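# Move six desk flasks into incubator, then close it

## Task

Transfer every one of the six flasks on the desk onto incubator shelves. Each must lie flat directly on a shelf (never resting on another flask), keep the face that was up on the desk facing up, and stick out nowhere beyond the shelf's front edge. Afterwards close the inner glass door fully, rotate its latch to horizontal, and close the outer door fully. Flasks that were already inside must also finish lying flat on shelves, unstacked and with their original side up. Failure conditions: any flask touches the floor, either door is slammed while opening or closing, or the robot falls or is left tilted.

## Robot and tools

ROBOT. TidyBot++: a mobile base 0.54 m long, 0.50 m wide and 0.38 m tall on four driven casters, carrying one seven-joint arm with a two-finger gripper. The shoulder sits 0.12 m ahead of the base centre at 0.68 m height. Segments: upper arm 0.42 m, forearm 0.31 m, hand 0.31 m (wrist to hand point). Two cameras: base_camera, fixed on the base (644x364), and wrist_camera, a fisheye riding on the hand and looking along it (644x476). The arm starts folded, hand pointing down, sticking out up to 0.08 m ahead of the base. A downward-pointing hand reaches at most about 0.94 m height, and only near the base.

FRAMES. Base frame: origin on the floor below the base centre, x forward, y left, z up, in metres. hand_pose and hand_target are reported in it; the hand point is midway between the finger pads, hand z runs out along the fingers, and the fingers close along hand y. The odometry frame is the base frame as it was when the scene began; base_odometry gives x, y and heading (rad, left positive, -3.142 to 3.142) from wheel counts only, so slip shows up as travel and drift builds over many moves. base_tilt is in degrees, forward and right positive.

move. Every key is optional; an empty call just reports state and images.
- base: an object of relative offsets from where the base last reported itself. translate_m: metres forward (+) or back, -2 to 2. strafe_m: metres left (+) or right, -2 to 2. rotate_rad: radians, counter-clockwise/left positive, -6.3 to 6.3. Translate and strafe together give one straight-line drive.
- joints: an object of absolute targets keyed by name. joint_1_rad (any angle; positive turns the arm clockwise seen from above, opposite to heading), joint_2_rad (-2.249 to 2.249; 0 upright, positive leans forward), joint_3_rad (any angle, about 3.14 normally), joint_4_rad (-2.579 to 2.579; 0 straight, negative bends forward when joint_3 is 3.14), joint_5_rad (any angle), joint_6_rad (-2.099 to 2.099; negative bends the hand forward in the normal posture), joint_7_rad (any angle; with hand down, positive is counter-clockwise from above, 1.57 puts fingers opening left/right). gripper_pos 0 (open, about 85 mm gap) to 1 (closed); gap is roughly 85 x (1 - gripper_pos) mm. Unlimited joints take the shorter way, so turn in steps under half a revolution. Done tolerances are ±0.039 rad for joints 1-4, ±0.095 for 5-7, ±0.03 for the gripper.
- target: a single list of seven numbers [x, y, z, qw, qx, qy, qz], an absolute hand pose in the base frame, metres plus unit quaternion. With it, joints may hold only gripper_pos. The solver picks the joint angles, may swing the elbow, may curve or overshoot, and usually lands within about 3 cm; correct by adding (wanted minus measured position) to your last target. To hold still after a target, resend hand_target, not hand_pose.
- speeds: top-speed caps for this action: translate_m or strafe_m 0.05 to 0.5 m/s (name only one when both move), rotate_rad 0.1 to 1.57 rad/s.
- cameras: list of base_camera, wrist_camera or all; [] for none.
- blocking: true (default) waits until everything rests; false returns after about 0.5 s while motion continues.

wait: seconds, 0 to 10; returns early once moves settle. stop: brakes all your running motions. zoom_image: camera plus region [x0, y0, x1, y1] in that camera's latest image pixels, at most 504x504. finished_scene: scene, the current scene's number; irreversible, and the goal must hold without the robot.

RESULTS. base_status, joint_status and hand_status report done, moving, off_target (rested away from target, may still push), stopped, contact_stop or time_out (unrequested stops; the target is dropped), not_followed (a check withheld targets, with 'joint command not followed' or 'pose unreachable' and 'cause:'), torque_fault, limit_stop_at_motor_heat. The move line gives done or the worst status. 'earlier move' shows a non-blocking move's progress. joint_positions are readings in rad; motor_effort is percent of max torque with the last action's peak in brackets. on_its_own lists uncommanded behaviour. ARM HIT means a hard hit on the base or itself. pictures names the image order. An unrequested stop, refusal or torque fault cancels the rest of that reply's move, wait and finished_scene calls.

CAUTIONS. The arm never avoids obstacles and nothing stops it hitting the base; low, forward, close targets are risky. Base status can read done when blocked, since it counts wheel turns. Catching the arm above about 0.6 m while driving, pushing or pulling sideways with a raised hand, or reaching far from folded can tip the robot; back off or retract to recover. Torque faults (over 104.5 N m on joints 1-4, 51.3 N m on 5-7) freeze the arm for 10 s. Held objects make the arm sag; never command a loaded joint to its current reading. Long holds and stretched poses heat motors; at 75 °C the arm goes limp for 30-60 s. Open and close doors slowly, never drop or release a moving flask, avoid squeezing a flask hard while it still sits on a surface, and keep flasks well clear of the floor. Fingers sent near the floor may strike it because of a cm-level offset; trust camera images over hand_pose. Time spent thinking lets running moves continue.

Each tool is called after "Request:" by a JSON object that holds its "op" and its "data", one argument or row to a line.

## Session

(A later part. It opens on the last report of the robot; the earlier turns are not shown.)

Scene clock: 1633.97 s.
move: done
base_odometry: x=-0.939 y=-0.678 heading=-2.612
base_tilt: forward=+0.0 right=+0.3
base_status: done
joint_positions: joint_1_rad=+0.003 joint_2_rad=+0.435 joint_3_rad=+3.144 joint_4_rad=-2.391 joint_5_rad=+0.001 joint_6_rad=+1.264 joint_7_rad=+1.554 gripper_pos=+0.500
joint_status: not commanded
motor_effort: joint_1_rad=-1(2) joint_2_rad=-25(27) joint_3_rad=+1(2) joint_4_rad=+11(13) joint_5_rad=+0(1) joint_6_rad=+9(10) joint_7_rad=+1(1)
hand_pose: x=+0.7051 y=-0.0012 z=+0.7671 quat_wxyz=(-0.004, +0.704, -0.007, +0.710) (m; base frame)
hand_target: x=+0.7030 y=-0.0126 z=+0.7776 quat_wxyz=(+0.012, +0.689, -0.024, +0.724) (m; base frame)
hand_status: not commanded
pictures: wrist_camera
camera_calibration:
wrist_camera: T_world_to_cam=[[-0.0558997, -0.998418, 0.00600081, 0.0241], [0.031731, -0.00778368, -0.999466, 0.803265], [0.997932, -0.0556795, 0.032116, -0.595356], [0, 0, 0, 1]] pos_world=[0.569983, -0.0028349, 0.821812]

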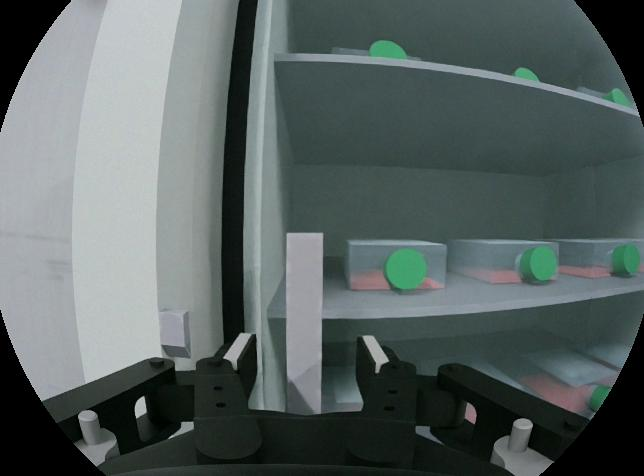

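Request:
{"op": "move", "data": {
  "base": {"translate_m": 0.023},
  "speeds": {"translate_m": 0.05},
  "cameras": ["wrist_camera"]
}}

Scene clock: 1637.63 s.
move: done
base_odometry: x=-0.959 y=-0.689 heading=-2.612
base_tilt: forward=+0.0 right=+0.3
base_status: done
joint_positions: joint_1_rad=+0.003 joint_2_rad=+0.435 joint_3_rad=+3.144 joint_4_rad=-2.392 joint_5_rad=+0.001 joint_6_rad=+1.265 joint_7_rad=+1.554 gripper_pos=+0.500
joint_status: not commanded
motor_effort: joint_1_rad=-1(2) joint_2_rad=-25(27) joint_3_rad=+1(2) joint_4_rad=+12(13) joint_5_rad=+0(1) joint_6_rad=+9(9) joint_7_rad=+1(1)
hand_pose: x=+0.7050 y=-0.0012 z=+0.7670 quat_wxyz=(-0.004, +0.704, -0.007, +0.710) (m; base frame)
hand_target: x=+0.7030 y=-0.0126 z=+0.7776 quat_wxyz=(+0.012, +0.689, -0.024, +0.724) (m; base frame)
hand_status: not commanded
pictures: wrist_camera
camera_calibration:
wrist_camera: T_world_to_cam=[[-0.0558942, -0.998419, 0.00601379, 0.0240812], [0.031427, -0.00777952, -0.999476, 0.803349], [0.997942, -0.0556759, 0.0318121, -0.595009], [0, 0, 0, 1]] pos_world=[0.569883, -0.0028349, 0.821712]

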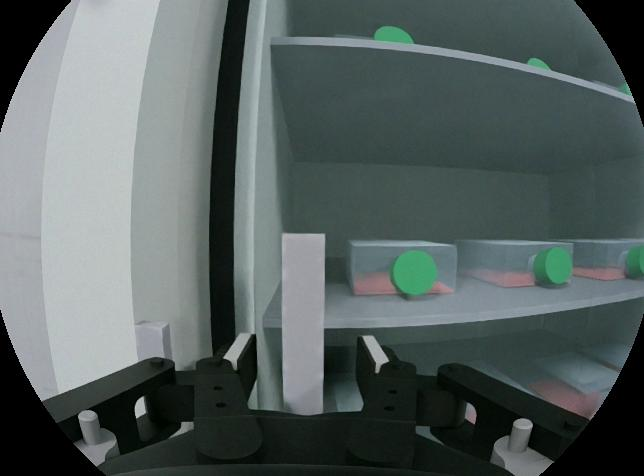

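Request:
{"op": "move", "data": {
  "joints": {"gripper_pos": 0.75},
  "cameras": ["wrist_camera"]
}}

Request:
{"op": "move", "data": {
  "joints": {"joint_7_rad": 1.08},
  "cameras": ["wrist_camera"]
}}

Scene clock: 1640.00 s.
move: done
base_odometry: x=-0.959 y=-0.689 heading=-2.612
base_tilt: forward=+0.0 right=+0.3
base_status: not commanded
joint_positions: joint_1_rad=+0.003 joint_2_rad=+0.435 joint_3_rad=+3.144 joint_4_rad=-2.392 joint_5_rad=+0.001 joint_6_rad=+1.265 joint_7_rad=+1.554 gripper_pos=+0.750
joint_status: all done
motor_effort: joint_1_rad=+0(1) joint_2_rad=-25(26) joint_3_rad=+1(1) joint_4_rad=+12(12) joint_5_rad=+0(1) joint_6_rad=+9(9) joint_7_rad=+1(1)
hand_pose: x=+0.7050 y=-0.0012 z=+0.7670 quat_wxyz=(-0.004, +0.704, -0.007, +0.710) (m; base frame)
hand_target: x=+0.7030 y=-0.0126 z=+0.7776 quat_wxyz=(+0.012, +0.689, -0.024, +0.724) (m; base frame)
hand_status: not commanded
pictures: wrist_camera
camera_calibration:
wrist_camera: T_world_to_cam=[[-0.0558946, -0.998419, 0.00600817, 0.024086], [0.0315269, -0.00777949, -0.999473, 0.80329], [0.997939, -0.0556757, 0.0319119, -0.595089], [0, 0, 0, 1]] pos_world=[0.569883, -0.0028349, 0.821712]

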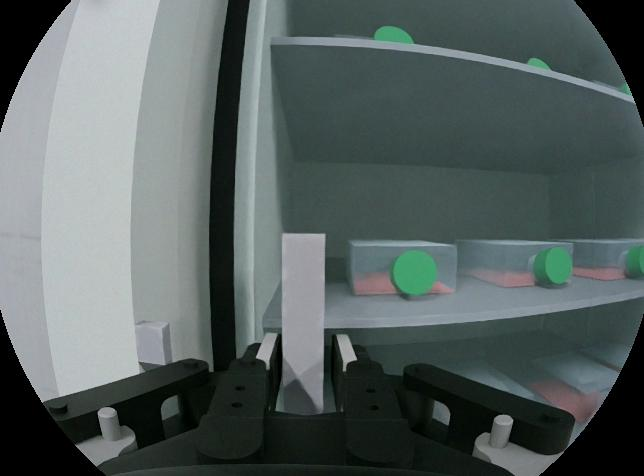

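Scene clock: 1641.23 s.
move: done
base_odometry: x=-0.959 y=-0.689 heading=-2.612
base_tilt: forward=+0.0 right=+0.3
base_status: not commanded
joint_positions: joint_1_rad=+0.001 joint_2_rad=+0.435 joint_3_rad=+3.144 joint_4_rad=-2.392 joint_5_rad=+0.000 joint_6_rad=+1.265 joint_7_rad=+1.119 gripper_pos=+0.750
joint_status: all done
motor_effort: joint_1_rad=-1(3) joint_2_rad=-26(27) joint_3_rad=+0(3) joint_4_rad=+12(13) joint_5_rad=+0(3) joint_6_rad=+10(11) joint_7_rad=+0(1)
hand_pose: x=+0.7050 y=-0.0006 z=+0.7669 quat_wxyz=(-0.157, +0.686, -0.159, +0.692) (m; base frame)
hand_target: x=+0.7030 y=-0.0126 z=+0.7776 quat_wxyz=(-0.164, +0.663, -0.191, +0.705) (m; base frame)
hand_status: not commanded
pictures: wrist_camera
camera_calibration:
wrist_camera: T_world_to_cam=[[-0.0514931, -0.908362, -0.415003, 0.344536], [0.0322648, 0.413824, -0.909785, 0.734141], [0.998152, -0.0602376, 0.00799898, -0.576899], [0, 0, 0, 1]] pos_world=[0.569887, -0.0255937, 0.815509]

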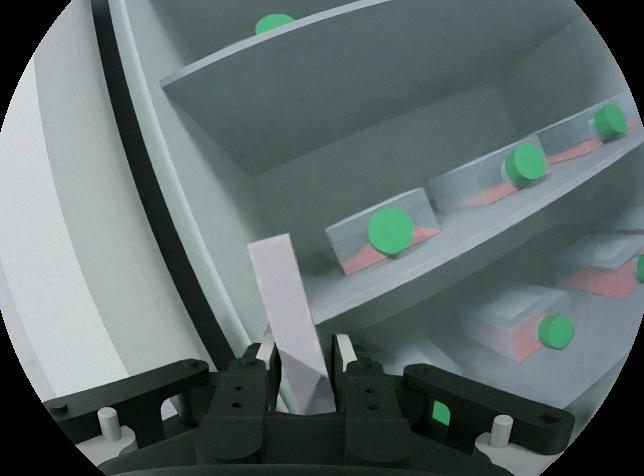

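Request:
{"op": "move", "data": {
  "joints": {"joint_7_rad": 0.58},
  "cameras": ["wrist_camera"]
}}

Request:
{"op": "move", "data": {
  "joints": {"joint_7_rad": 0.13},
  "cameras": ["wrist_camera"]
}}

Scene clock: 1649.23 s.
move: done
base_odometry: x=-0.959 y=-0.689 heading=-2.612
base_tilt: forward=+0.1 right=+0.4
base_status: not commanded
joint_positions: joint_1_rad=+0.001 joint_2_rad=+0.437 joint_3_rad=+3.144 joint_4_rad=-2.392 joint_5_rad=+0.000 joint_6_rad=+1.265 joint_7_rad=+0.623 gripper_pos=+0.750
joint_status: all done
motor_effort: joint_1_rad=-1(2) joint_2_rad=-27(28) joint_3_rad=+0(1) joint_4_rad=+12(13) joint_5_rad=+0(1) joint_6_rad=+11(11) joint_7_rad=+1(1)
hand_pose: x=+0.7050 y=-0.0006 z=+0.7661 quat_wxyz=(-0.322, +0.627, -0.322, +0.632) (m; base frame)
hand_target: x=+0.7030 y=-0.0126 z=+0.7776 quat_wxyz=(-0.334, +0.595, -0.349, +0.643) (m; base frame)
hand_status: not commanded
pictures: wrist_camera
camera_calibration:
wrist_camera: T_world_to_cam=[[-0.0482751, -0.60139, -0.797495, 0.635164], [0.0302214, 0.797181, -0.602983, 0.500109], [0.998377, -0.0532105, -0.0203092, -0.555343], [0, 0, 0, 1]] pos_world=[0.569991, -0.0462458, 0.796819]

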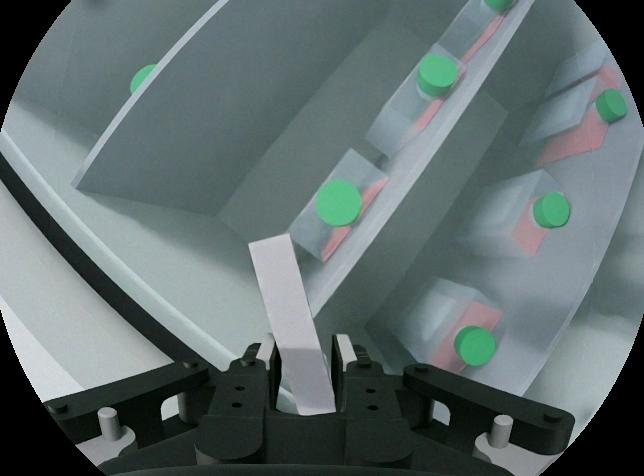

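Scene clock: 1650.43 s.
move: done
base_odometry: x=-0.959 y=-0.689 heading=-2.612
base_tilt: forward=+0.0 right=+0.3
base_status: not commanded
joint_positions: joint_1_rad=+0.001 joint_2_rad=+0.441 joint_3_rad=+3.144 joint_4_rad=-2.396 joint_5_rad=+0.000 joint_6_rad=+1.271 joint_7_rad=+0.172 gripper_pos=+0.750
joint_status: all done
motor_effort: joint_1_rad=-1(1) joint_2_rad=-25(30) joint_3_rad=+1(2) joint_4_rad=+12(15) joint_5_rad=+0(1) joint_6_rad=+9(14) joint_7_rad=+0(2)
hand_pose: x=+0.7043 y=-0.0005 z=+0.7637 quat_wxyz=(-0.455, +0.539, -0.455, +0.543) (m; base frame)
hand_target: x=+0.7030 y=-0.0126 z=+0.7776 quat_wxyz=(-0.469, +0.502, -0.473, +0.552) (m; base frame)
hand_status: not commanded
pictures: wrist_camera
camera_calibration:
wrist_camera: T_world_to_cam=[[-0.0479242, -0.193641, -0.979901, 0.772464], [0.0275253, 0.9804, -0.195086, 0.189115], [0.998472, -0.0363214, -0.0416548, -0.5384], [0, 0, 0, 1]] pos_world=[0.569391, -0.0553832, 0.771405]

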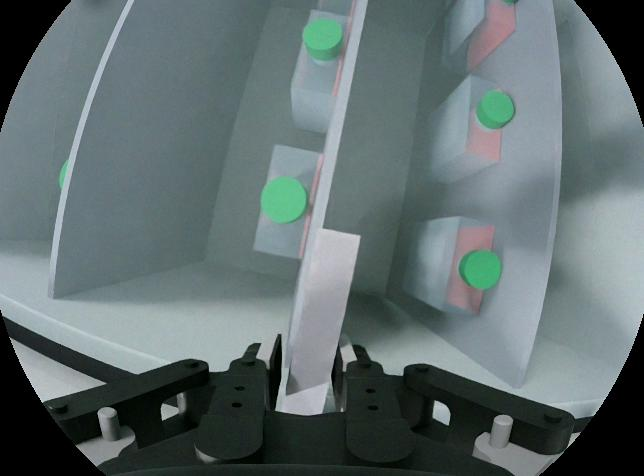

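Request:
{"op": "move", "data": {
  "joints": {"gripper_pos": 0.5},
  "cameras": []
}}

Request:
{"op": "move", "data": {
  "base": {"translate_m": -0.2},
  "speeds": {"translate_m": 0.15},
  "cameras": ["wrist_camera"]
}}

Scene clock: 1652.83 s.
move: done
base_odometry: x=-0.959 y=-0.689 heading=-2.612
base_tilt: forward=+0.0 right=+0.3
base_status: not commanded
joint_positions: joint_1_rad=+0.001 joint_2_rad=+0.441 joint_3_rad=+3.144 joint_4_rad=-2.396 joint_5_rad=+0.000 joint_6_rad=+1.271 joint_7_rad=+0.172 gripper_pos=+0.500
joint_status: all done
motor_effort: joint_1_rad=+0(1) joint_2_rad=-25(26) joint_3_rad=+2(2) joint_4_rad=+11(12) joint_5_rad=-1(1) joint_6_rad=+9(9) joint_7_rad=+1(1)
hand_pose: x=+0.7043 y=-0.0005 z=+0.7638 quat_wxyz=(-0.455, +0.539, -0.455, +0.543) (m; base frame)
hand_target: x=+0.7030 y=-0.0126 z=+0.7776 quat_wxyz=(-0.469, +0.502, -0.473, +0.552) (m; base frame)
hand_status: not commanded
pictures: none
No camera images: "cameras" was empty.

Scene clock: 1654.80 s.
move: done
base_odometry: x=-0.787 y=-0.588 heading=-2.612
base_tilt: forward=+0.0 right=+0.3
base_status: done
joint_positions: joint_1_rad=+0.001 joint_2_rad=+0.438 joint_3_rad=+3.144 joint_4_rad=-2.396 joint_5_rad=+0.000 joint_6_rad=+1.271 joint_7_rad=+0.172 gripper_pos=+0.500
joint_status: not commanded
motor_effort: joint_1_rad=+0(1) joint_2_rad=-25(27) joint_3_rad=+1(2) joint_4_rad=+11(13) joint_5_rad=+0(1) joint_6_rad=+9(10) joint_7_rad=+1(1)
hand_pose: x=+0.7039 y=-0.0005 z=+0.7657 quat_wxyz=(-0.456, +0.538, -0.454, +0.544) (m; base frame)
hand_target: x=+0.7030 y=-0.0126 z=+0.7776 quat_wxyz=(-0.469, +0.502, -0.473, +0.552) (m; base frame)
hand_status: not commanded
pictures: wrist_camera
camera_calibration:
wrist_camera: T_world_to_cam=[[-0.0446735, -0.193366, -0.980109, 0.772243], [0.0281773, 0.980454, -0.194719, 0.188767], [0.998604, -0.0363156, -0.0383518, -0.540569], [0, 0, 0, 1]] pos_world=[0.568994, -0.055383, 0.772907]

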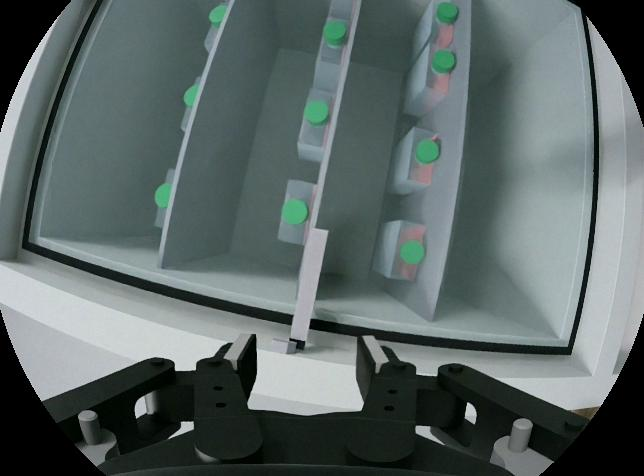

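Request:
{"op": "zoom_image", "data": {
  "camera": "wrist_camera",
  "region": [240, 200, 400, 380]
}}

Request:
{"op": "move", "data": {
  "joints": {"joint_7_rad": 0.85},
  "cameras": []
}}

Request:
{"op": "move", "data": {
  "joints": {"joint_7_rad": 1.57},
  "cameras": ["wrist_camera"]
}}

Scaled by 2.800.

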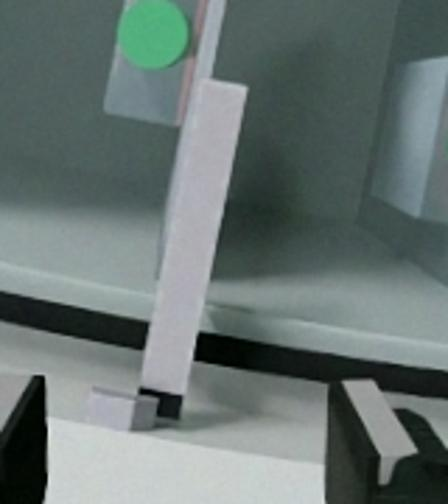

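Scene clock: 1657.37 s.
move: done
base_odometry: x=-0.787 y=-0.588 heading=-2.612
base_tilt: forward=+0.0 right=+0.4
base_status: not commanded
joint_positions: joint_1_rad=+0.001 joint_2_rad=+0.438 joint_3_rad=+3.144 joint_4_rad=-2.396 joint_5_rad=+0.000 joint_6_rad=+1.271 joint_7_rad=+0.814 gripper_pos=+0.500
joint_status: all done
motor_effort: joint_1_rad=-1(1) joint_2_rad=-24(26) joint_3_rad=+1(2) joint_4_rad=+11(12) joint_5_rad=+0(1) joint_6_rad=+9(10) joint_7_rad=+1(1)
hand_pose: x=+0.7039 y=-0.0005 z=+0.7657 quat_wxyz=(-0.261, +0.654, -0.261, +0.660) (m; base frame)
hand_target: x=+0.7030 y=-0.0126 z=+0.7776 quat_wxyz=(-0.244, +0.637, -0.265, +0.682) (m; base frame)
hand_status: not commanded
pictures: none
No camera images: "cameras" was empty.

Scene clock: 1658.80 s.
move: done
base_odometry: x=-0.787 y=-0.588 heading=-2.612
base_tilt: forward=+0.0 right=+0.3
base_status: not commanded
joint_positions: joint_1_rad=+0.001 joint_2_rad=+0.438 joint_3_rad=+3.144 joint_4_rad=-2.396 joint_5_rad=+0.000 joint_6_rad=+1.271 joint_7_rad=+1.529 gripper_pos=+0.500
joint_status: all done
motor_effort: joint_1_rad=+0(1) joint_2_rad=-25(26) joint_3_rad=+1(1) joint_4_rad=+12(12) joint_5_rad=+0(1) joint_6_rad=+9(9) joint_7_rad=+1(1)
hand_pose: x=+0.7039 y=-0.0005 z=+0.7657 quat_wxyz=(-0.013, +0.704, -0.016, +0.710) (m; base frame)
hand_target: x=+0.7030 y=-0.0126 z=+0.7776 quat_wxyz=(+0.012, +0.689, -0.024, +0.724) (m; base frame)
hand_status: not commanded
pictures: wrist_camera
camera_calibration:
wrist_camera: T_world_to_cam=[[-0.0550012, -0.998309, -0.0188103, 0.0430865], [0.031045, 0.0171199, -0.999371, 0.802377], [0.998004, -0.0555506, 0.0300509, -0.592507], [0, 0, 0, 1]] pos_world=[0.568784, -0.00363704, 0.820488]

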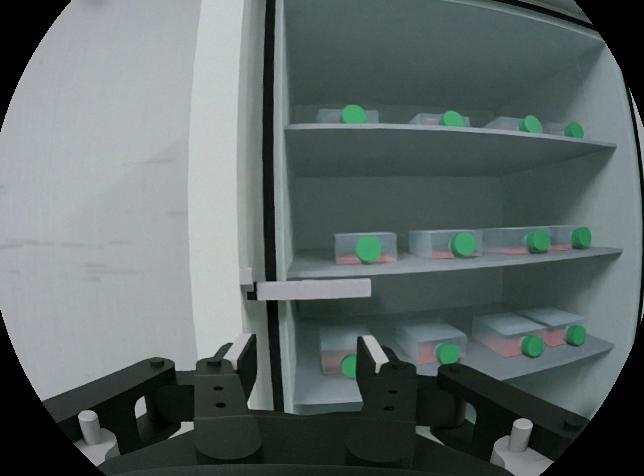

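Request:
{"op": "zoom_image", "data": {
  "camera": "wrist_camera",
  "region": [220, 240, 400, 330]
}}

Scaled by 2.800.

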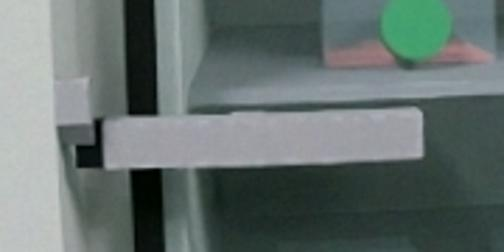

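Request:
{"op": "move", "data": {
  "base": {"translate_m": -0.68},
  "speeds": {"translate_m": 0.4},
  "joints": {"joint_1_rad": 0.0, "joint_2_rad": -0.078, "joint_3_rad": 3.14159, "joint_4_rad": -1.434, "joint_5_rad": -0.03, "joint_6_rad": -0.27, "joint_7_rad": 1.57, "gripper_pos": 1.0},
  "cameras": ["all"]
}}

Scene clock: 1683.20 s.
move: done
base_odometry: x=-0.200 y=-0.244 heading=-2.612
base_tilt: forward=+0.0 right=+0.3
base_status: done
joint_positions: joint_1_rad=+0.001 joint_2_rad=-0.087 joint_3_rad=+3.144 joint_4_rad=-1.453 joint_5_rad=+0.000 joint_6_rad=-0.210 joint_7_rad=+1.529 gripper_pos=+0.999
joint_status: all done
motor_effort: joint_1_rad=+0(1) joint_2_rad=-18(30) joint_3_rad=+1(2) joint_4_rad=+23(24) joint_5_rad=+0(2) joint_6_rad=+9(11) joint_7_rad=+0(2)
hand_pose: x=+0.7016 y=-0.0006 z=+1.1633 quat_wxyz=(-0.014, +0.709, -0.016, +0.705) (m; base frame)
hand_target: x=+0.7042 y=+0.0038 z=+1.1512 quat_wxyz=(-0.013, +0.726, -0.008, +0.687) (m; base frame)
hand_status: not commanded
pictures: base_camera, wrist_camera
camera_calibration:
wrist_camera: T_world_to_cam=[[-0.0549082, -0.998305, -0.0192747, 0.0508236], [0.0178735, 0.018318, -0.999672, 1.20932], [0.998331, -0.0552348, 0.0168374, -0.586989], [0, 0, 0, 1]] pos_world=[0.567186, -0.00383701, 1.21978]

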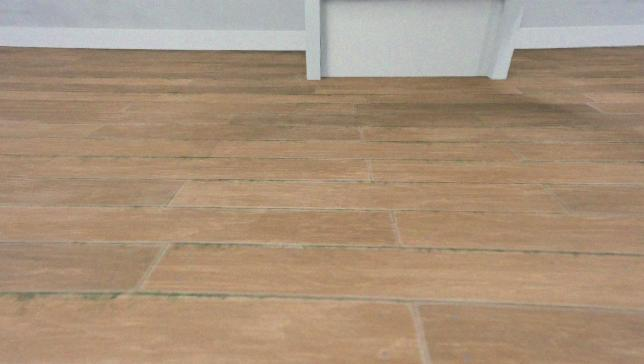

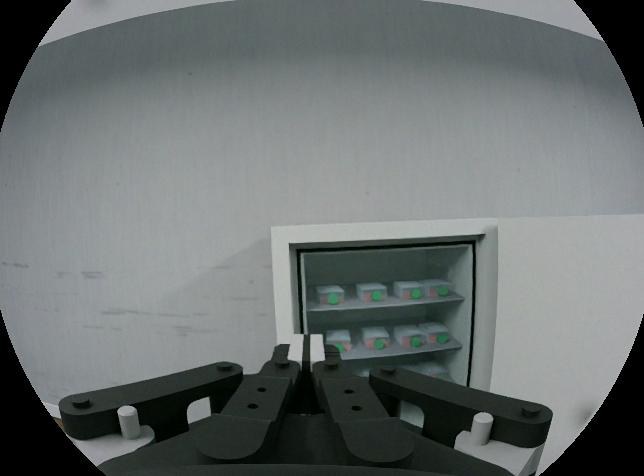

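Request:
{"op": "move", "data": {
  "base": {"strafe_m": -0.65},
  "speeds": {"strafe_m": 0.4},
  "cameras": ["all"]
}}

Scene clock: 1688.00 s.
move: done
base_odometry: x=-0.528 y=+0.317 heading=-2.612
base_tilt: forward=+0.0 right=+0.4
base_status: done
joint_positions: joint_1_rad=+0.001 joint_2_rad=-0.086 joint_3_rad=+3.143 joint_4_rad=-1.453 joint_5_rad=+0.000 joint_6_rad=-0.212 joint_7_rad=+1.529 gripper_pos=+0.999
joint_status: not commanded
motor_effort: joint_1_rad=-1(3) joint_2_rad=-18(18) joint_3_rad=+1(4) joint_4_rad=+23(24) joint_5_rad=-1(1) joint_6_rad=+9(10) joint_7_rad=+1(1)
hand_pose: x=+0.7018 y=-0.0001 z=+1.1625 quat_wxyz=(-0.014, +0.710, -0.016, +0.704) (m; base frame)
hand_target: x=+0.7042 y=+0.0038 z=+1.1512 quat_wxyz=(-0.013, +0.726, -0.008, +0.687) (m; base frame)
hand_status: not commanded
pictures: base_camera, wrist_camera
camera_calibration:
wrist_camera: T_world_to_cam=[[-0.0541515, -0.998349, -0.0191286, 0.0505279], [0.0156556, 0.0183055, -0.99971, 1.21011], [0.99841, -0.0544353, 0.0146385, -0.584725], [0, 0, 0, 1]] pos_world=[0.567587, -0.0035367, 1.21928]

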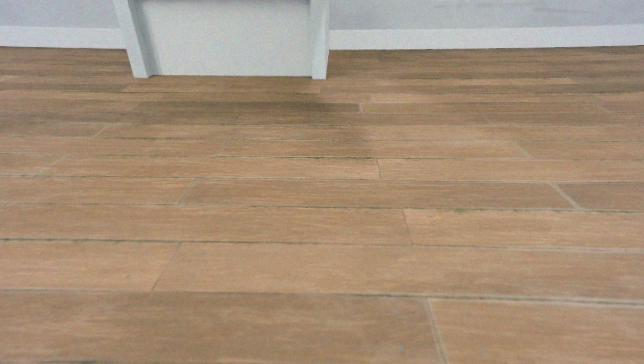

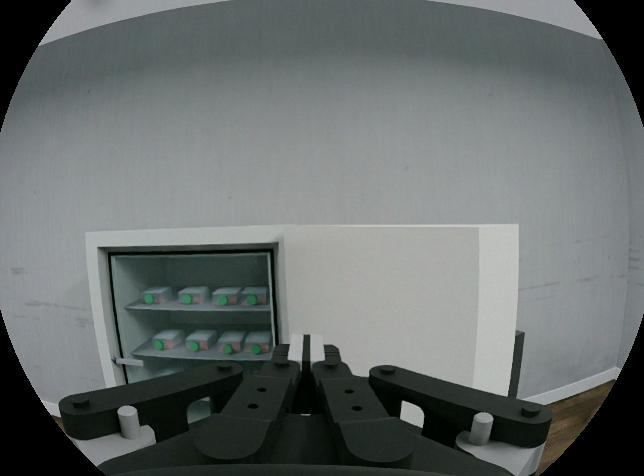

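Request:
{"op": "move", "data": {
  "base": {"strafe_m": -0.37},
  "speeds": {"strafe_m": 0.3},
  "cameras": ["wrist_camera"]
}}

Scene clock: 1699.77 s.
move: done
base_odometry: x=-0.715 y=+0.636 heading=-2.613
base_tilt: forward=+0.0 right=+0.3
base_status: done
joint_positions: joint_1_rad=+0.001 joint_2_rad=-0.086 joint_3_rad=+3.143 joint_4_rad=-1.453 joint_5_rad=+0.000 joint_6_rad=-0.212 joint_7_rad=+1.529 gripper_pos=+0.999
joint_status: not commanded
motor_effort: joint_1_rad=+0(2) joint_2_rad=-18(19) joint_3_rad=+2(4) joint_4_rad=+23(24) joint_5_rad=+0(1) joint_6_rad=+9(10) joint_7_rad=+1(1)
hand_pose: x=+0.7018 y=+0.0001 z=+1.1624 quat_wxyz=(-0.014, +0.710, -0.016, +0.704) (m; base frame)
hand_target: x=+0.7042 y=+0.0038 z=+1.1512 quat_wxyz=(-0.013, +0.726, -0.008, +0.687) (m; base frame)
hand_status: not commanded
pictures: wrist_camera
camera_calibration:
wrist_camera: T_world_to_cam=[[-0.0538544, -0.998366, -0.0191149, 0.0505423], [0.0155501, 0.0183018, -0.999712, 1.21016], [0.998428, -0.0541361, 0.014539, -0.584602], [0, 0, 0, 1]] pos_world=[0.567587, -0.00333658, 1.21928]

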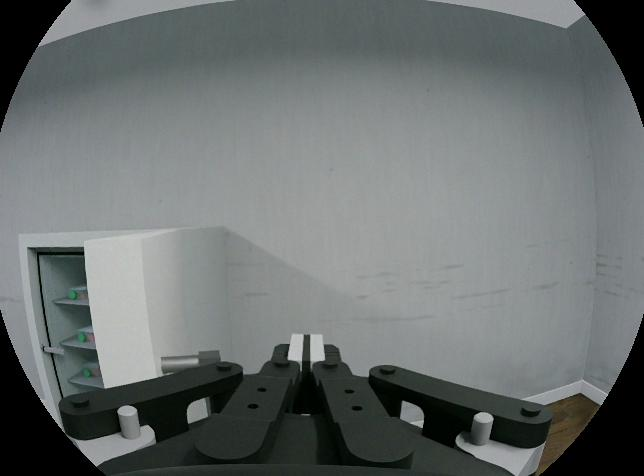

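Request:
{"op": "move", "data": {
  "base": {"translate_m": 0.232},
  "speeds": {"translate_m": 0.2},
  "cameras": ["wrist_camera"]
}}

Scene clock: 1710.23 s.
move: done
base_odometry: x=-0.915 y=+0.519 heading=-2.613
base_tilt: forward=+0.0 right=+0.4
base_status: done
joint_positions: joint_1_rad=+0.001 joint_2_rad=-0.078 joint_3_rad=+3.143 joint_4_rad=-1.453 joint_5_rad=+0.000 joint_6_rad=-0.214 joint_7_rad=+1.529 gripper_pos=+0.999
joint_status: not commanded
motor_effort: joint_1_rad=-1(1) joint_2_rad=-18(22) joint_3_rad=+2(2) joint_4_rad=+23(24) joint_5_rad=+0(1) joint_6_rad=+9(10) joint_7_rad=+0(1)
hand_pose: x=+0.7057 y=+0.0001 z=+1.1573 quat_wxyz=(-0.014, +0.713, -0.016, +0.701) (m; base frame)
hand_target: x=+0.7042 y=+0.0038 z=+1.1512 quat_wxyz=(-0.013, +0.726, -0.008, +0.687) (m; base frame)
hand_status: not commanded
pictures: wrist_camera
camera_calibration:
wrist_camera: T_world_to_cam=[[-0.0540345, -0.998366, -0.0186007, 0.0501829], [0.00604232, 0.0183007, -0.999814, 1.21176], [0.998521, -0.0541369, 0.00504357, -0.577452], [0, 0, 0, 1]] pos_world=[0.571988, -0.00333658, 1.21538]

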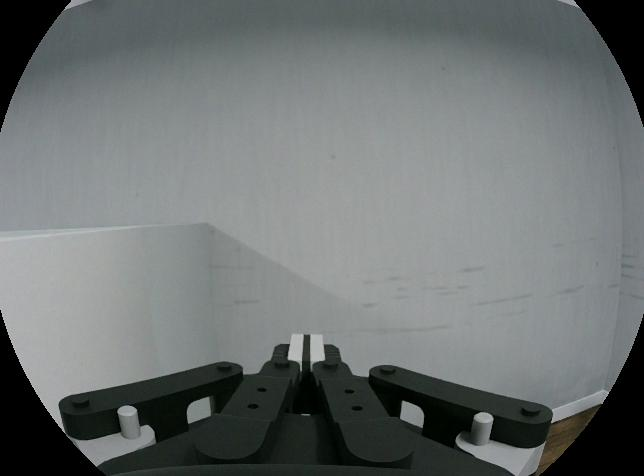

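Request:
{"op": "move", "data": {
  "base": {"strafe_m": 0.145, "translate_m": -0.005},
  "speeds": {"strafe_m": 0.08},
  "cameras": ["wrist_camera"]
}}

Scene clock: 1719.43 s.
move: done
base_odometry: x=-0.838 y=+0.396 heading=-2.613
base_tilt: forward=+0.0 right=+0.3
base_status: done
joint_positions: joint_1_rad=+0.003 joint_2_rad=-0.083 joint_3_rad=+3.142 joint_4_rad=-1.452 joint_5_rad=+0.000 joint_6_rad=-0.219 joint_7_rad=+1.530 gripper_pos=+0.999
joint_status: not commanded
motor_effort: joint_1_rad=-1(5) joint_2_rad=-18(19) joint_3_rad=+1(3) joint_4_rad=+23(24) joint_5_rad=+0(2) joint_6_rad=+9(10) joint_7_rad=+1(1)
hand_pose: x=+0.7032 y=-0.0002 z=+1.1593 quat_wxyz=(-0.013, +0.713, -0.015, +0.701) (m; base frame)
hand_target: x=+0.7042 y=+0.0038 z=+1.1512 quat_wxyz=(-0.013, +0.726, -0.008, +0.687) (m; base frame)
hand_status: not commanded
pictures: wrist_camera
camera_calibration:
wrist_camera: T_world_to_cam=[[-0.0545381, -0.998361, -0.0173714, 0.0487735], [0.00710017, 0.0170091, -0.99983, 1.21309], [0.998486, -0.0546522, 0.00616089, -0.576312], [0, 0, 0, 1]] pos_world=[0.569487, -0.00343668, 1.21728]

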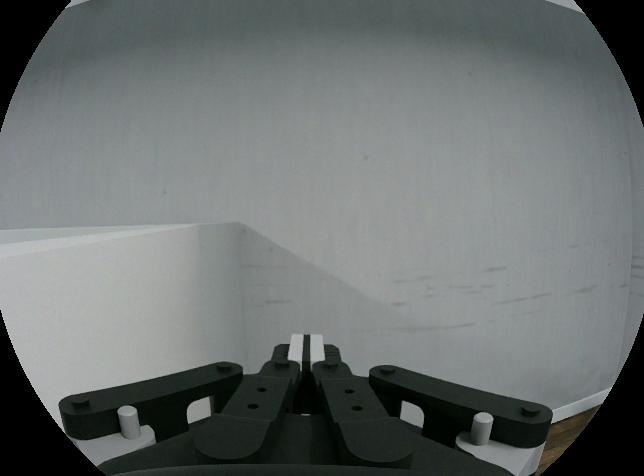

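Request:
{"op": "wait", "data": {
  "seconds": 0.2,
  "cameras": ["wrist_camera"]
}}

Scene clock: 1723.67 s.
base_odometry: x=-0.838 y=+0.396 heading=-2.613
base_tilt: forward=+0.0 right=+0.3
base_status: done
joint_positions: joint_1_rad=+0.003 joint_2_rad=-0.083 joint_3_rad=+3.142 joint_4_rad=-1.452 joint_5_rad=+0.000 joint_6_rad=-0.219 joint_7_rad=+1.530 gripper_pos=+0.999
joint_status: not commanded
motor_effort: joint_1_rad=+0(5) joint_2_rad=-18(19) joint_3_rad=+2(3) joint_4_rad=+23(24) joint_5_rad=+0(2) joint_6_rad=+9(10) joint_7_rad=+0(1)
hand_pose: x=+0.7032 y=-0.0002 z=+1.1593 quat_wxyz=(-0.013, +0.713, -0.015, +0.701) (m; base frame)
hand_target: x=+0.7042 y=+0.0038 z=+1.1512 quat_wxyz=(-0.013, +0.726, -0.008, +0.687) (m; base frame)
hand_status: not commanded
wait: 0.20 s; at rest from the start
pictures: wrist_camera
camera_calibration:
wrist_camera: T_world_to_cam=[[-0.0545381, -0.998361, -0.0173714, 0.0487735], [0.00710017, 0.0170091, -0.99983, 1.21309], [0.998486, -0.0546522, 0.00616089, -0.576312], [0, 0, 0, 1]] pos_world=[0.569487, -0.00343668, 1.21728]

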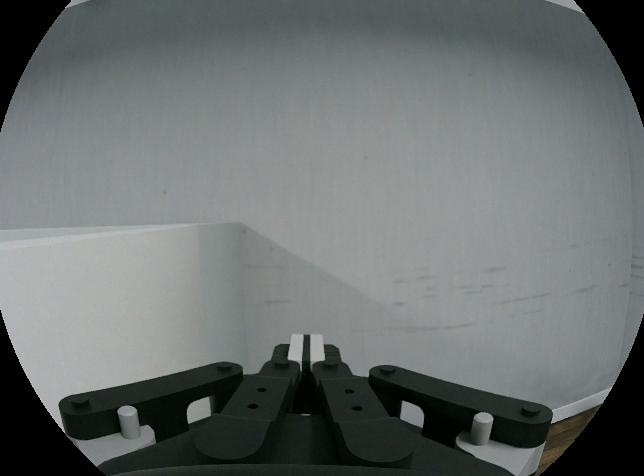

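Request:
{"op": "move", "data": {
  "base": {"strafe_m": 0.25, "translate_m": -0.055},
  "speeds": {"strafe_m": 0.09},
  "cameras": ["wrist_camera"]
}}

Scene clock: 1728.37 s.
move: done
base_odometry: x=-0.665 y=+0.208 heading=-2.613
base_tilt: forward=+0.0 right=+0.3
base_status: done
joint_positions: joint_1_rad=+0.004 joint_2_rad=-0.083 joint_3_rad=+3.144 joint_4_rad=-1.452 joint_5_rad=+0.000 joint_6_rad=-0.219 joint_7_rad=+1.531 gripper_pos=+0.999
joint_status: not commanded
motor_effort: joint_1_rad=+0(4) joint_2_rad=-18(20) joint_3_rad=+2(4) joint_4_rad=+23(24) joint_5_rad=+0(1) joint_6_rad=+9(10) joint_7_rad=+0(1)
hand_pose: x=+0.7033 y=-0.0027 z=+1.1592 quat_wxyz=(-0.012, +0.713, -0.017, +0.701) (m; base frame)
hand_target: x=+0.7042 y=+0.0038 z=+1.1512 quat_wxyz=(-0.013, +0.726, -0.008, +0.687) (m; base frame)
hand_status: not commanded
pictures: wrist_camera
camera_calibration:
wrist_camera: T_world_to_cam=[[-0.0586366, -0.998125, -0.0175396, 0.0493192], [0.00697825, 0.0171596, -0.999828, 1.21309], [0.998255, -0.0587489, 0.00595899, -0.576162], [0, 0, 0, 1]] pos_world=[0.569583, -0.00543828, 1.21718]

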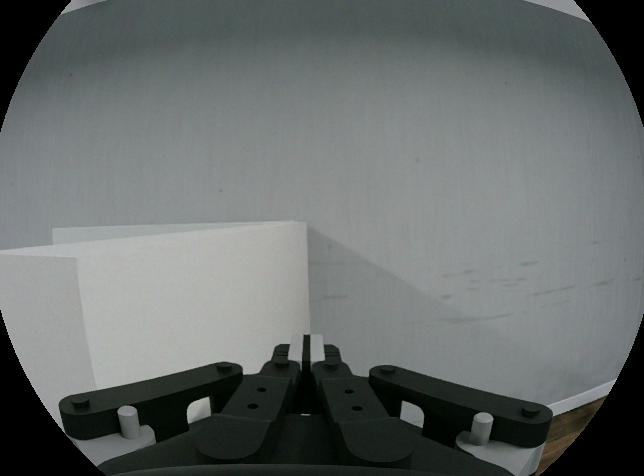

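Request:
{"op": "move", "data": {
  "base": {"strafe_m": 0.24, "translate_m": 0.026},
  "speeds": {"strafe_m": 0.09},
  "cameras": ["wrist_camera"]
}}

Scene clock: 1734.93 s.
move: done
base_odometry: x=-0.566 y=-0.012 heading=-2.613
base_tilt: forward=+0.0 right=+0.3
base_status: done
joint_positions: joint_1_rad=+0.005 joint_2_rad=-0.085 joint_3_rad=+3.144 joint_4_rad=-1.452 joint_5_rad=+0.000 joint_6_rad=-0.219 joint_7_rad=+1.531 gripper_pos=+0.999
joint_status: not commanded
motor_effort: joint_1_rad=+0(5) joint_2_rad=-19(20) joint_3_rad=+2(4) joint_4_rad=+23(24) joint_5_rad=+0(2) joint_6_rad=+9(10) joint_7_rad=+0(1)
hand_pose: x=+0.7026 y=-0.0025 z=+1.1600 quat_wxyz=(-0.012, +0.712, -0.017, +0.702) (m; base frame)
hand_target: x=+0.7042 y=+0.0038 z=+1.1512 quat_wxyz=(-0.013, +0.726, -0.008, +0.687) (m; base frame)
hand_status: not commanded
pictures: wrist_camera
camera_calibration:
wrist_camera: T_world_to_cam=[[-0.0583253, -0.998148, -0.0172923, 0.0490043], [0.00796063, 0.0168562, -0.999826, 1.21313], [0.998266, -0.0584529, 0.00696274, -0.576582], [0, 0, 0, 1]] pos_world=[0.568783, -0.00523814, 1.21778]

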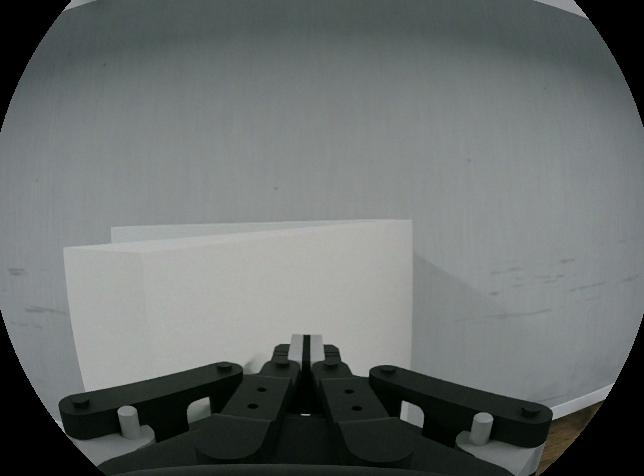

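Request:
{"op": "move", "data": {
  "base": {"strafe_m": 0.199, "translate_m": 0.1},
  "speeds": {"strafe_m": 0.09},
  "cameras": ["wrist_camera"]
}}

Scene clock: 1741.43 s.
move: done
base_odometry: x=-0.552 y=-0.235 heading=-2.612
base_tilt: forward=+0.0 right=+0.3
base_status: done
joint_positions: joint_1_rad=+0.005 joint_2_rad=-0.084 joint_3_rad=+3.144 joint_4_rad=-1.451 joint_5_rad=+0.000 joint_6_rad=-0.220 joint_7_rad=+1.531 gripper_pos=+0.999
joint_status: not commanded
motor_effort: joint_1_rad=-1(5) joint_2_rad=-18(19) joint_3_rad=+1(3) joint_4_rad=+23(24) joint_5_rad=+0(1) joint_6_rad=+9(10) joint_7_rad=+0(1)
hand_pose: x=+0.7027 y=-0.0034 z=+1.1597 quat_wxyz=(-0.011, +0.713, -0.017, +0.701) (m; base frame)
hand_target: x=+0.7042 y=+0.0038 z=+1.1512 quat_wxyz=(-0.013, +0.726, -0.008, +0.687) (m; base frame)
hand_status: not commanded
pictures: wrist_camera
camera_calibration:
wrist_camera: T_world_to_cam=[[-0.0597358, -0.998066, -0.0171792, 0.0489802], [0.00727929, 0.0167739, -0.999833, 1.21343], [0.998188, -0.0598508, 0.00626321, -0.575933], [0, 0, 0, 1]] pos_world=[0.568982, -0.00593867, 1.21768]

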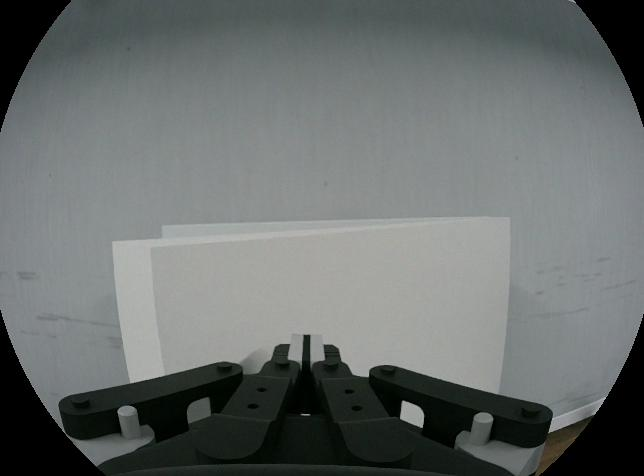

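Request:
{"op": "move", "data": {
  "base": {"strafe_m": 0.146, "translate_m": 0.141},
  "speeds": {"strafe_m": 0.08},
  "cameras": ["wrist_camera"]
}}

Scene clock: 1747.00 s.
move: done
base_odometry: x=-0.599 y=-0.432 heading=-2.612
base_tilt: forward=+0.0 right=+0.3
base_status: done
joint_positions: joint_1_rad=+0.006 joint_2_rad=-0.083 joint_3_rad=+3.146 joint_4_rad=-1.451 joint_5_rad=+0.000 joint_6_rad=-0.220 joint_7_rad=+1.531 gripper_pos=+0.999
joint_status: not commanded
motor_effort: joint_1_rad=-1(5) joint_2_rad=-18(20) joint_3_rad=+1(3) joint_4_rad=+23(24) joint_5_rad=+0(1) joint_6_rad=+9(10) joint_7_rad=+1(1)
hand_pose: x=+0.7035 y=-0.0048 z=+1.1586 quat_wxyz=(-0.011, +0.713, -0.018, +0.701) (m; base frame)
hand_target: x=+0.7042 y=+0.0038 z=+1.1512 quat_wxyz=(-0.013, +0.726, -0.008, +0.687) (m; base frame)
hand_status: not commanded
pictures: wrist_camera
camera_calibration:
wrist_camera: T_world_to_cam=[[-0.0619709, -0.99793, -0.0171912, 0.0492044], [0.00512147, 0.0169061, -0.999844, 1.21389], [0.998065, -0.0620493, 0.00406318, -0.574059], [0, 0, 0, 1]] pos_world=[0.56978, -0.00703952, 1.21688]

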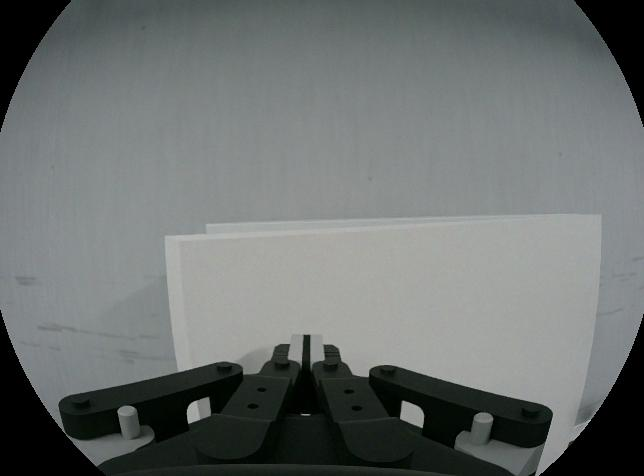

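Request:
{"op": "move", "data": {
  "base": {"strafe_m": 0.085, "translate_m": 0.155},
  "speeds": {"translate_m": 0.07},
  "cameras": ["wrist_camera"]
}}

Scene clock: 1752.80 s.
move: done
base_odometry: x=-0.690 y=-0.584 heading=-2.612
base_tilt: forward=+0.0 right=+0.3
base_status: done
joint_positions: joint_1_rad=+0.006 joint_2_rad=-0.081 joint_3_rad=+3.146 joint_4_rad=-1.451 joint_5_rad=+0.000 joint_6_rad=-0.221 joint_7_rad=+1.531 gripper_pos=+0.999
joint_status: not commanded
motor_effort: joint_1_rad=+0(3) joint_2_rad=-18(20) joint_3_rad=+2(3) joint_4_rad=+24(25) joint_5_rad=-1(1) joint_6_rad=+9(10) joint_7_rad=+1(1)
hand_pose: x=+0.7041 y=-0.0048 z=+1.1576 quat_wxyz=(-0.011, +0.714, -0.018, +0.700) (m; base frame)
hand_target: x=+0.7042 y=+0.0038 z=+1.1512 quat_wxyz=(-0.013, +0.726, -0.008, +0.687) (m; base frame)
hand_status: not commanded
pictures: wrist_camera
camera_calibration:
wrist_camera: T_world_to_cam=[[-0.0622097, -0.997917, -0.0170584, 0.0492151], [0.00292297, 0.0169093, -0.999853, 1.21435], [0.998059, -0.0622504, 0.00186496, -0.572179], [0, 0, 0, 1]] pos_world=[0.57058, -0.0070396, 1.21608]

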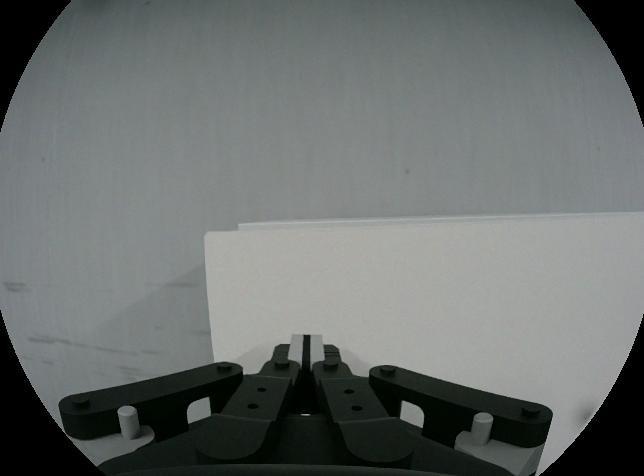

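Request:
{"op": "move", "data": {
  "base": {"strafe_m": 0.03, "translate_m": 0.1},
  "speeds": {"translate_m": 0.06},
  "cameras": ["wrist_camera"]
}}

Scene clock: 1756.17 s.
move: done
base_odometry: x=-0.761 y=-0.660 heading=-2.612
base_tilt: forward=+0.0 right=+0.3
base_status: done
joint_positions: joint_1_rad=+0.006 joint_2_rad=-0.081 joint_3_rad=+3.146 joint_4_rad=-1.451 joint_5_rad=+0.000 joint_6_rad=-0.222 joint_7_rad=+1.531 gripper_pos=+0.999
joint_status: not commanded
motor_effort: joint_1_rad=+0(2) joint_2_rad=-18(20) joint_3_rad=+1(3) joint_4_rad=+23(25) joint_5_rad=+0(1) joint_6_rad=+9(10) joint_7_rad=+1(1)
hand_pose: x=+0.7041 y=-0.0048 z=+1.1573 quat_wxyz=(-0.011, +0.714, -0.018, +0.700) (m; base frame)
hand_target: x=+0.7042 y=+0.0038 z=+1.1512 quat_wxyz=(-0.013, +0.726, -0.008, +0.687) (m; base frame)
hand_status: not commanded
pictures: wrist_camera
camera_calibration:
wrist_camera: T_world_to_cam=[[-0.0621177, -0.997924, -0.0170118, 0.0491104], [0.00221904, 0.0169066, -0.999855, 1.21465], [0.998066, -0.0621464, 0.00116423, -0.57143], [0, 0, 0, 1]] pos_world=[0.57068, -0.00703956, 1.21598]

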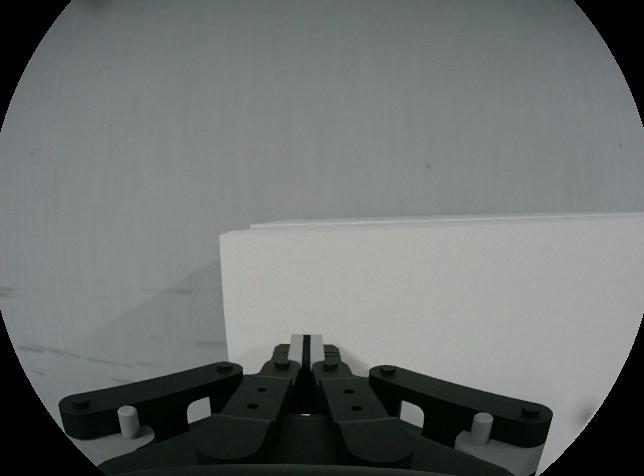

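Request:
{"op": "move", "data": {
  "base": {"strafe_m": 0.01, "translate_m": 0.06},
  "speeds": {"translate_m": 0.05},
  "cameras": ["wrist_camera"]
}}

Scene clock: 1758.73 s.
move: done
base_odometry: x=-0.808 y=-0.699 heading=-2.612
base_tilt: forward=+0.0 right=+0.3
base_status: done
joint_positions: joint_1_rad=+0.006 joint_2_rad=-0.081 joint_3_rad=+3.146 joint_4_rad=-1.451 joint_5_rad=+0.000 joint_6_rad=-0.223 joint_7_rad=+1.531 gripper_pos=+0.999
joint_status: not commanded
motor_effort: joint_1_rad=+0(1) joint_2_rad=-18(21) joint_3_rad=+2(2) joint_4_rad=+23(24) joint_5_rad=+0(1) joint_6_rad=+9(10) joint_7_rad=+1(1)
hand_pose: x=+0.7041 y=-0.0048 z=+1.1572 quat_wxyz=(-0.011, +0.714, -0.018, +0.699) (m; base frame)
hand_target: x=+0.7042 y=+0.0038 z=+1.1512 quat_wxyz=(-0.013, +0.726, -0.008, +0.687) (m; base frame)
hand_status: not commanded
pictures: wrist_camera
camera_calibration:
wrist_camera: T_world_to_cam=[[-0.0621248, -0.997924, -0.0169871, 0.0490827], [0.00181871, 0.0169068, -0.999855, 1.21478], [0.998067, -0.0621467, 0.000764601, -0.570944], [0, 0, 0, 1]] pos_world=[0.57068, -0.00703956, 1.21588]

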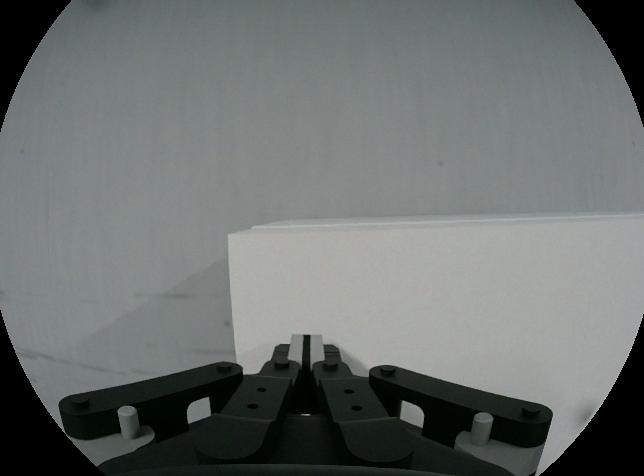

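Request:
{"op": "move", "data": {
  "base": {"translate_m": 0.035},
  "speeds": {"translate_m": 0.05},
  "cameras": ["wrist_camera"]
}}

Scene clock: 1760.67 s.
move: done
base_odometry: x=-0.838 y=-0.717 heading=-2.612
base_tilt: forward=+0.0 right=+0.3
base_status: done
joint_positions: joint_1_rad=+0.006 joint_2_rad=-0.105 joint_3_rad=+3.146 joint_4_rad=-1.450 joint_5_rad=+0.000 joint_6_rad=-0.240 joint_7_rad=+1.531 gripper_pos=+0.999
joint_status: not commanded
motor_effort: joint_1_rad=+0(1) joint_2_rad=-12(19) joint_3_rad=+2(2) joint_4_rad=+24(26) joint_5_rad=+0(1) joint_6_rad=+11(13) joint_7_rad=+0(1)
hand_pose: x=+0.6928 y=-0.0048 z=+1.1660 quat_wxyz=(-0.011, +0.712, -0.018, +0.702) (m; base frame)
hand_target: x=+0.7042 y=+0.0038 z=+1.1512 quat_wxyz=(-0.013, +0.726, -0.008, +0.687) (m; base frame)
hand_status: not commanded
pictures: wrist_camera
camera_calibration:
wrist_camera: T_world_to_cam=[[-0.0620056, -0.997922, -0.0175229, 0.0491727], [0.00883285, 0.0170073, -0.999816, 1.21874], [0.998037, -0.062149, 0.00775995, -0.56771], [0, 0, 0, 1]] pos_world=[0.55888, -0.00693957, 1.22378]

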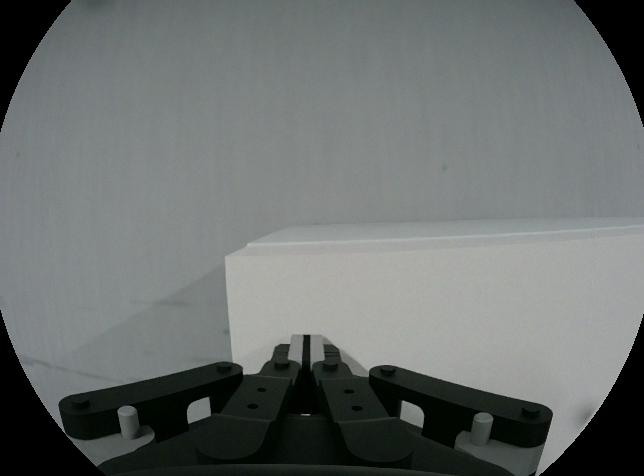

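Request:
{"op": "move", "data": {
  "base": {"translate_m": 0.02},
  "speeds": {"translate_m": 0.05},
  "cameras": ["wrist_camera"]
}}

Scene clock: 1762.37 s.
move: done
base_odometry: x=-0.855 y=-0.727 heading=-2.611
base_tilt: forward=+0.0 right=+0.3
base_status: done
joint_positions: joint_1_rad=+0.006 joint_2_rad=-0.144 joint_3_rad=+3.146 joint_4_rad=-1.451 joint_5_rad=+0.000 joint_6_rad=-0.255 joint_7_rad=+1.531 gripper_pos=+0.999
joint_status: not commanded
motor_effort: joint_1_rad=+0(2) joint_2_rad=-4(13) joint_3_rad=+2(2) joint_4_rad=+25(28) joint_5_rad=+0(1) joint_6_rad=+12(15) joint_7_rad=+1(1)
hand_pose: x=+0.6735 y=-0.0046 z=+1.1825 quat_wxyz=(-0.011, +0.704, -0.018, +0.710) (m; base frame)
hand_target: x=+0.7042 y=+0.0038 z=+1.1512 quat_wxyz=(-0.013, +0.726, -0.008, +0.687) (m; base frame)
hand_status: not commanded
pictures: wrist_camera
camera_calibration:
wrist_camera: T_world_to_cam=[[-0.0615981, -0.997924, -0.0188141, 0.0496205], [0.0313573, 0.0169057, -0.999365, 1.21963], [0.997608, -0.062149, 0.0302508, -0.575041], [0, 0, 0, 1]] pos_world=[0.538478, -0.00683956, 1.23719]

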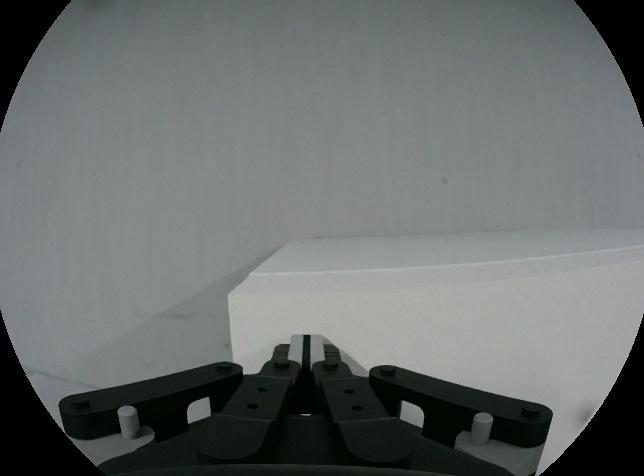

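Request:
{"op": "zoom_image", "data": {
  "camera": "wrist_camera",
  "region": [210, 220, 400, 320]
}}

Request:
{"op": "zoom_image", "data": {
  "camera": "wrist_camera",
  "region": [400, 220, 644, 340]
}}

Scaled by 2.653.

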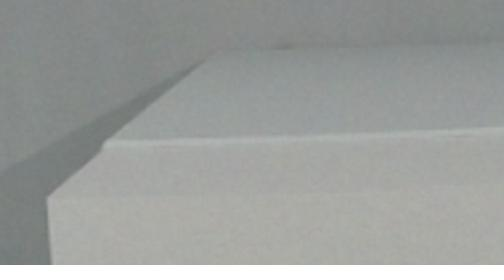

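Scaled by 2.066.

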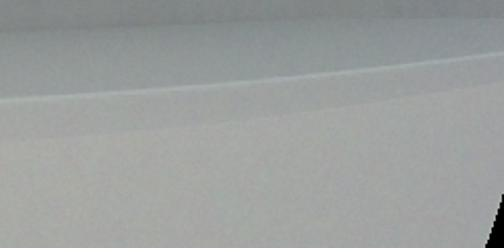

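Request:
{"op": "move", "data": {
  "base": {"translate_m": -0.4},
  "speeds": {"translate_m": 0.3},
  "cameras": ["wrist_camera"]
}}

Scene clock: 1767.80 s.
move: done
base_odometry: x=-0.509 y=-0.525 heading=-2.611
base_tilt: forward=+0.0 right=+0.3
base_status: done
joint_positions: joint_1_rad=+0.006 joint_2_rad=-0.083 joint_3_rad=+3.145 joint_4_rad=-1.443 joint_5_rad=+0.000 joint_6_rad=-0.255 joint_7_rad=+1.531 gripper_pos=+0.999
joint_status: not commanded
motor_effort: joint_1_rad=+0(2) joint_2_rad=-18(24) joint_3_rad=+1(3) joint_4_rad=+23(26) joint_5_rad=+0(1) joint_6_rad=+9(12) joint_7_rad=+1(1)
hand_pose: x=+0.7026 y=-0.0041 z=+1.1532 quat_wxyz=(-0.011, +0.722, -0.018, +0.691) (m; base frame)
hand_target: x=+0.7042 y=+0.0038 z=+1.1512 quat_wxyz=(-0.013, +0.726, -0.008, +0.687) (m; base frame)
hand_status: not commanded
pictures: wrist_camera
camera_calibration:
wrist_camera: T_world_to_cam=[[-0.0613981, -0.997989, -0.0157778, 0.0476685], [-0.0209112, 0.0170903, -0.999635, 1.22647], [0.997894, -0.0610458, -0.0219184, -0.543053], [0, 0, 0, 1]] pos_world=[0.570483, -0.00653915, 1.21487]

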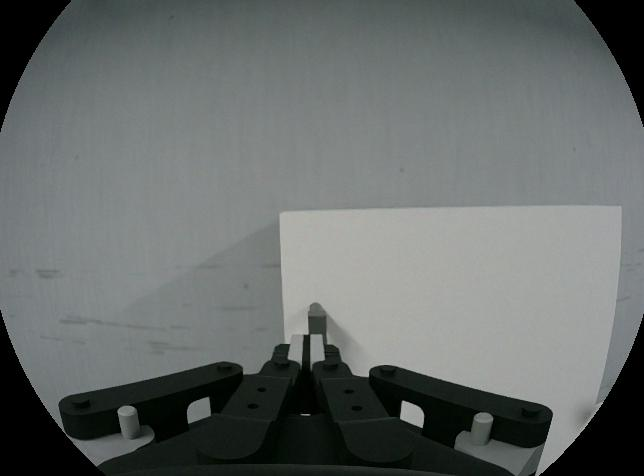

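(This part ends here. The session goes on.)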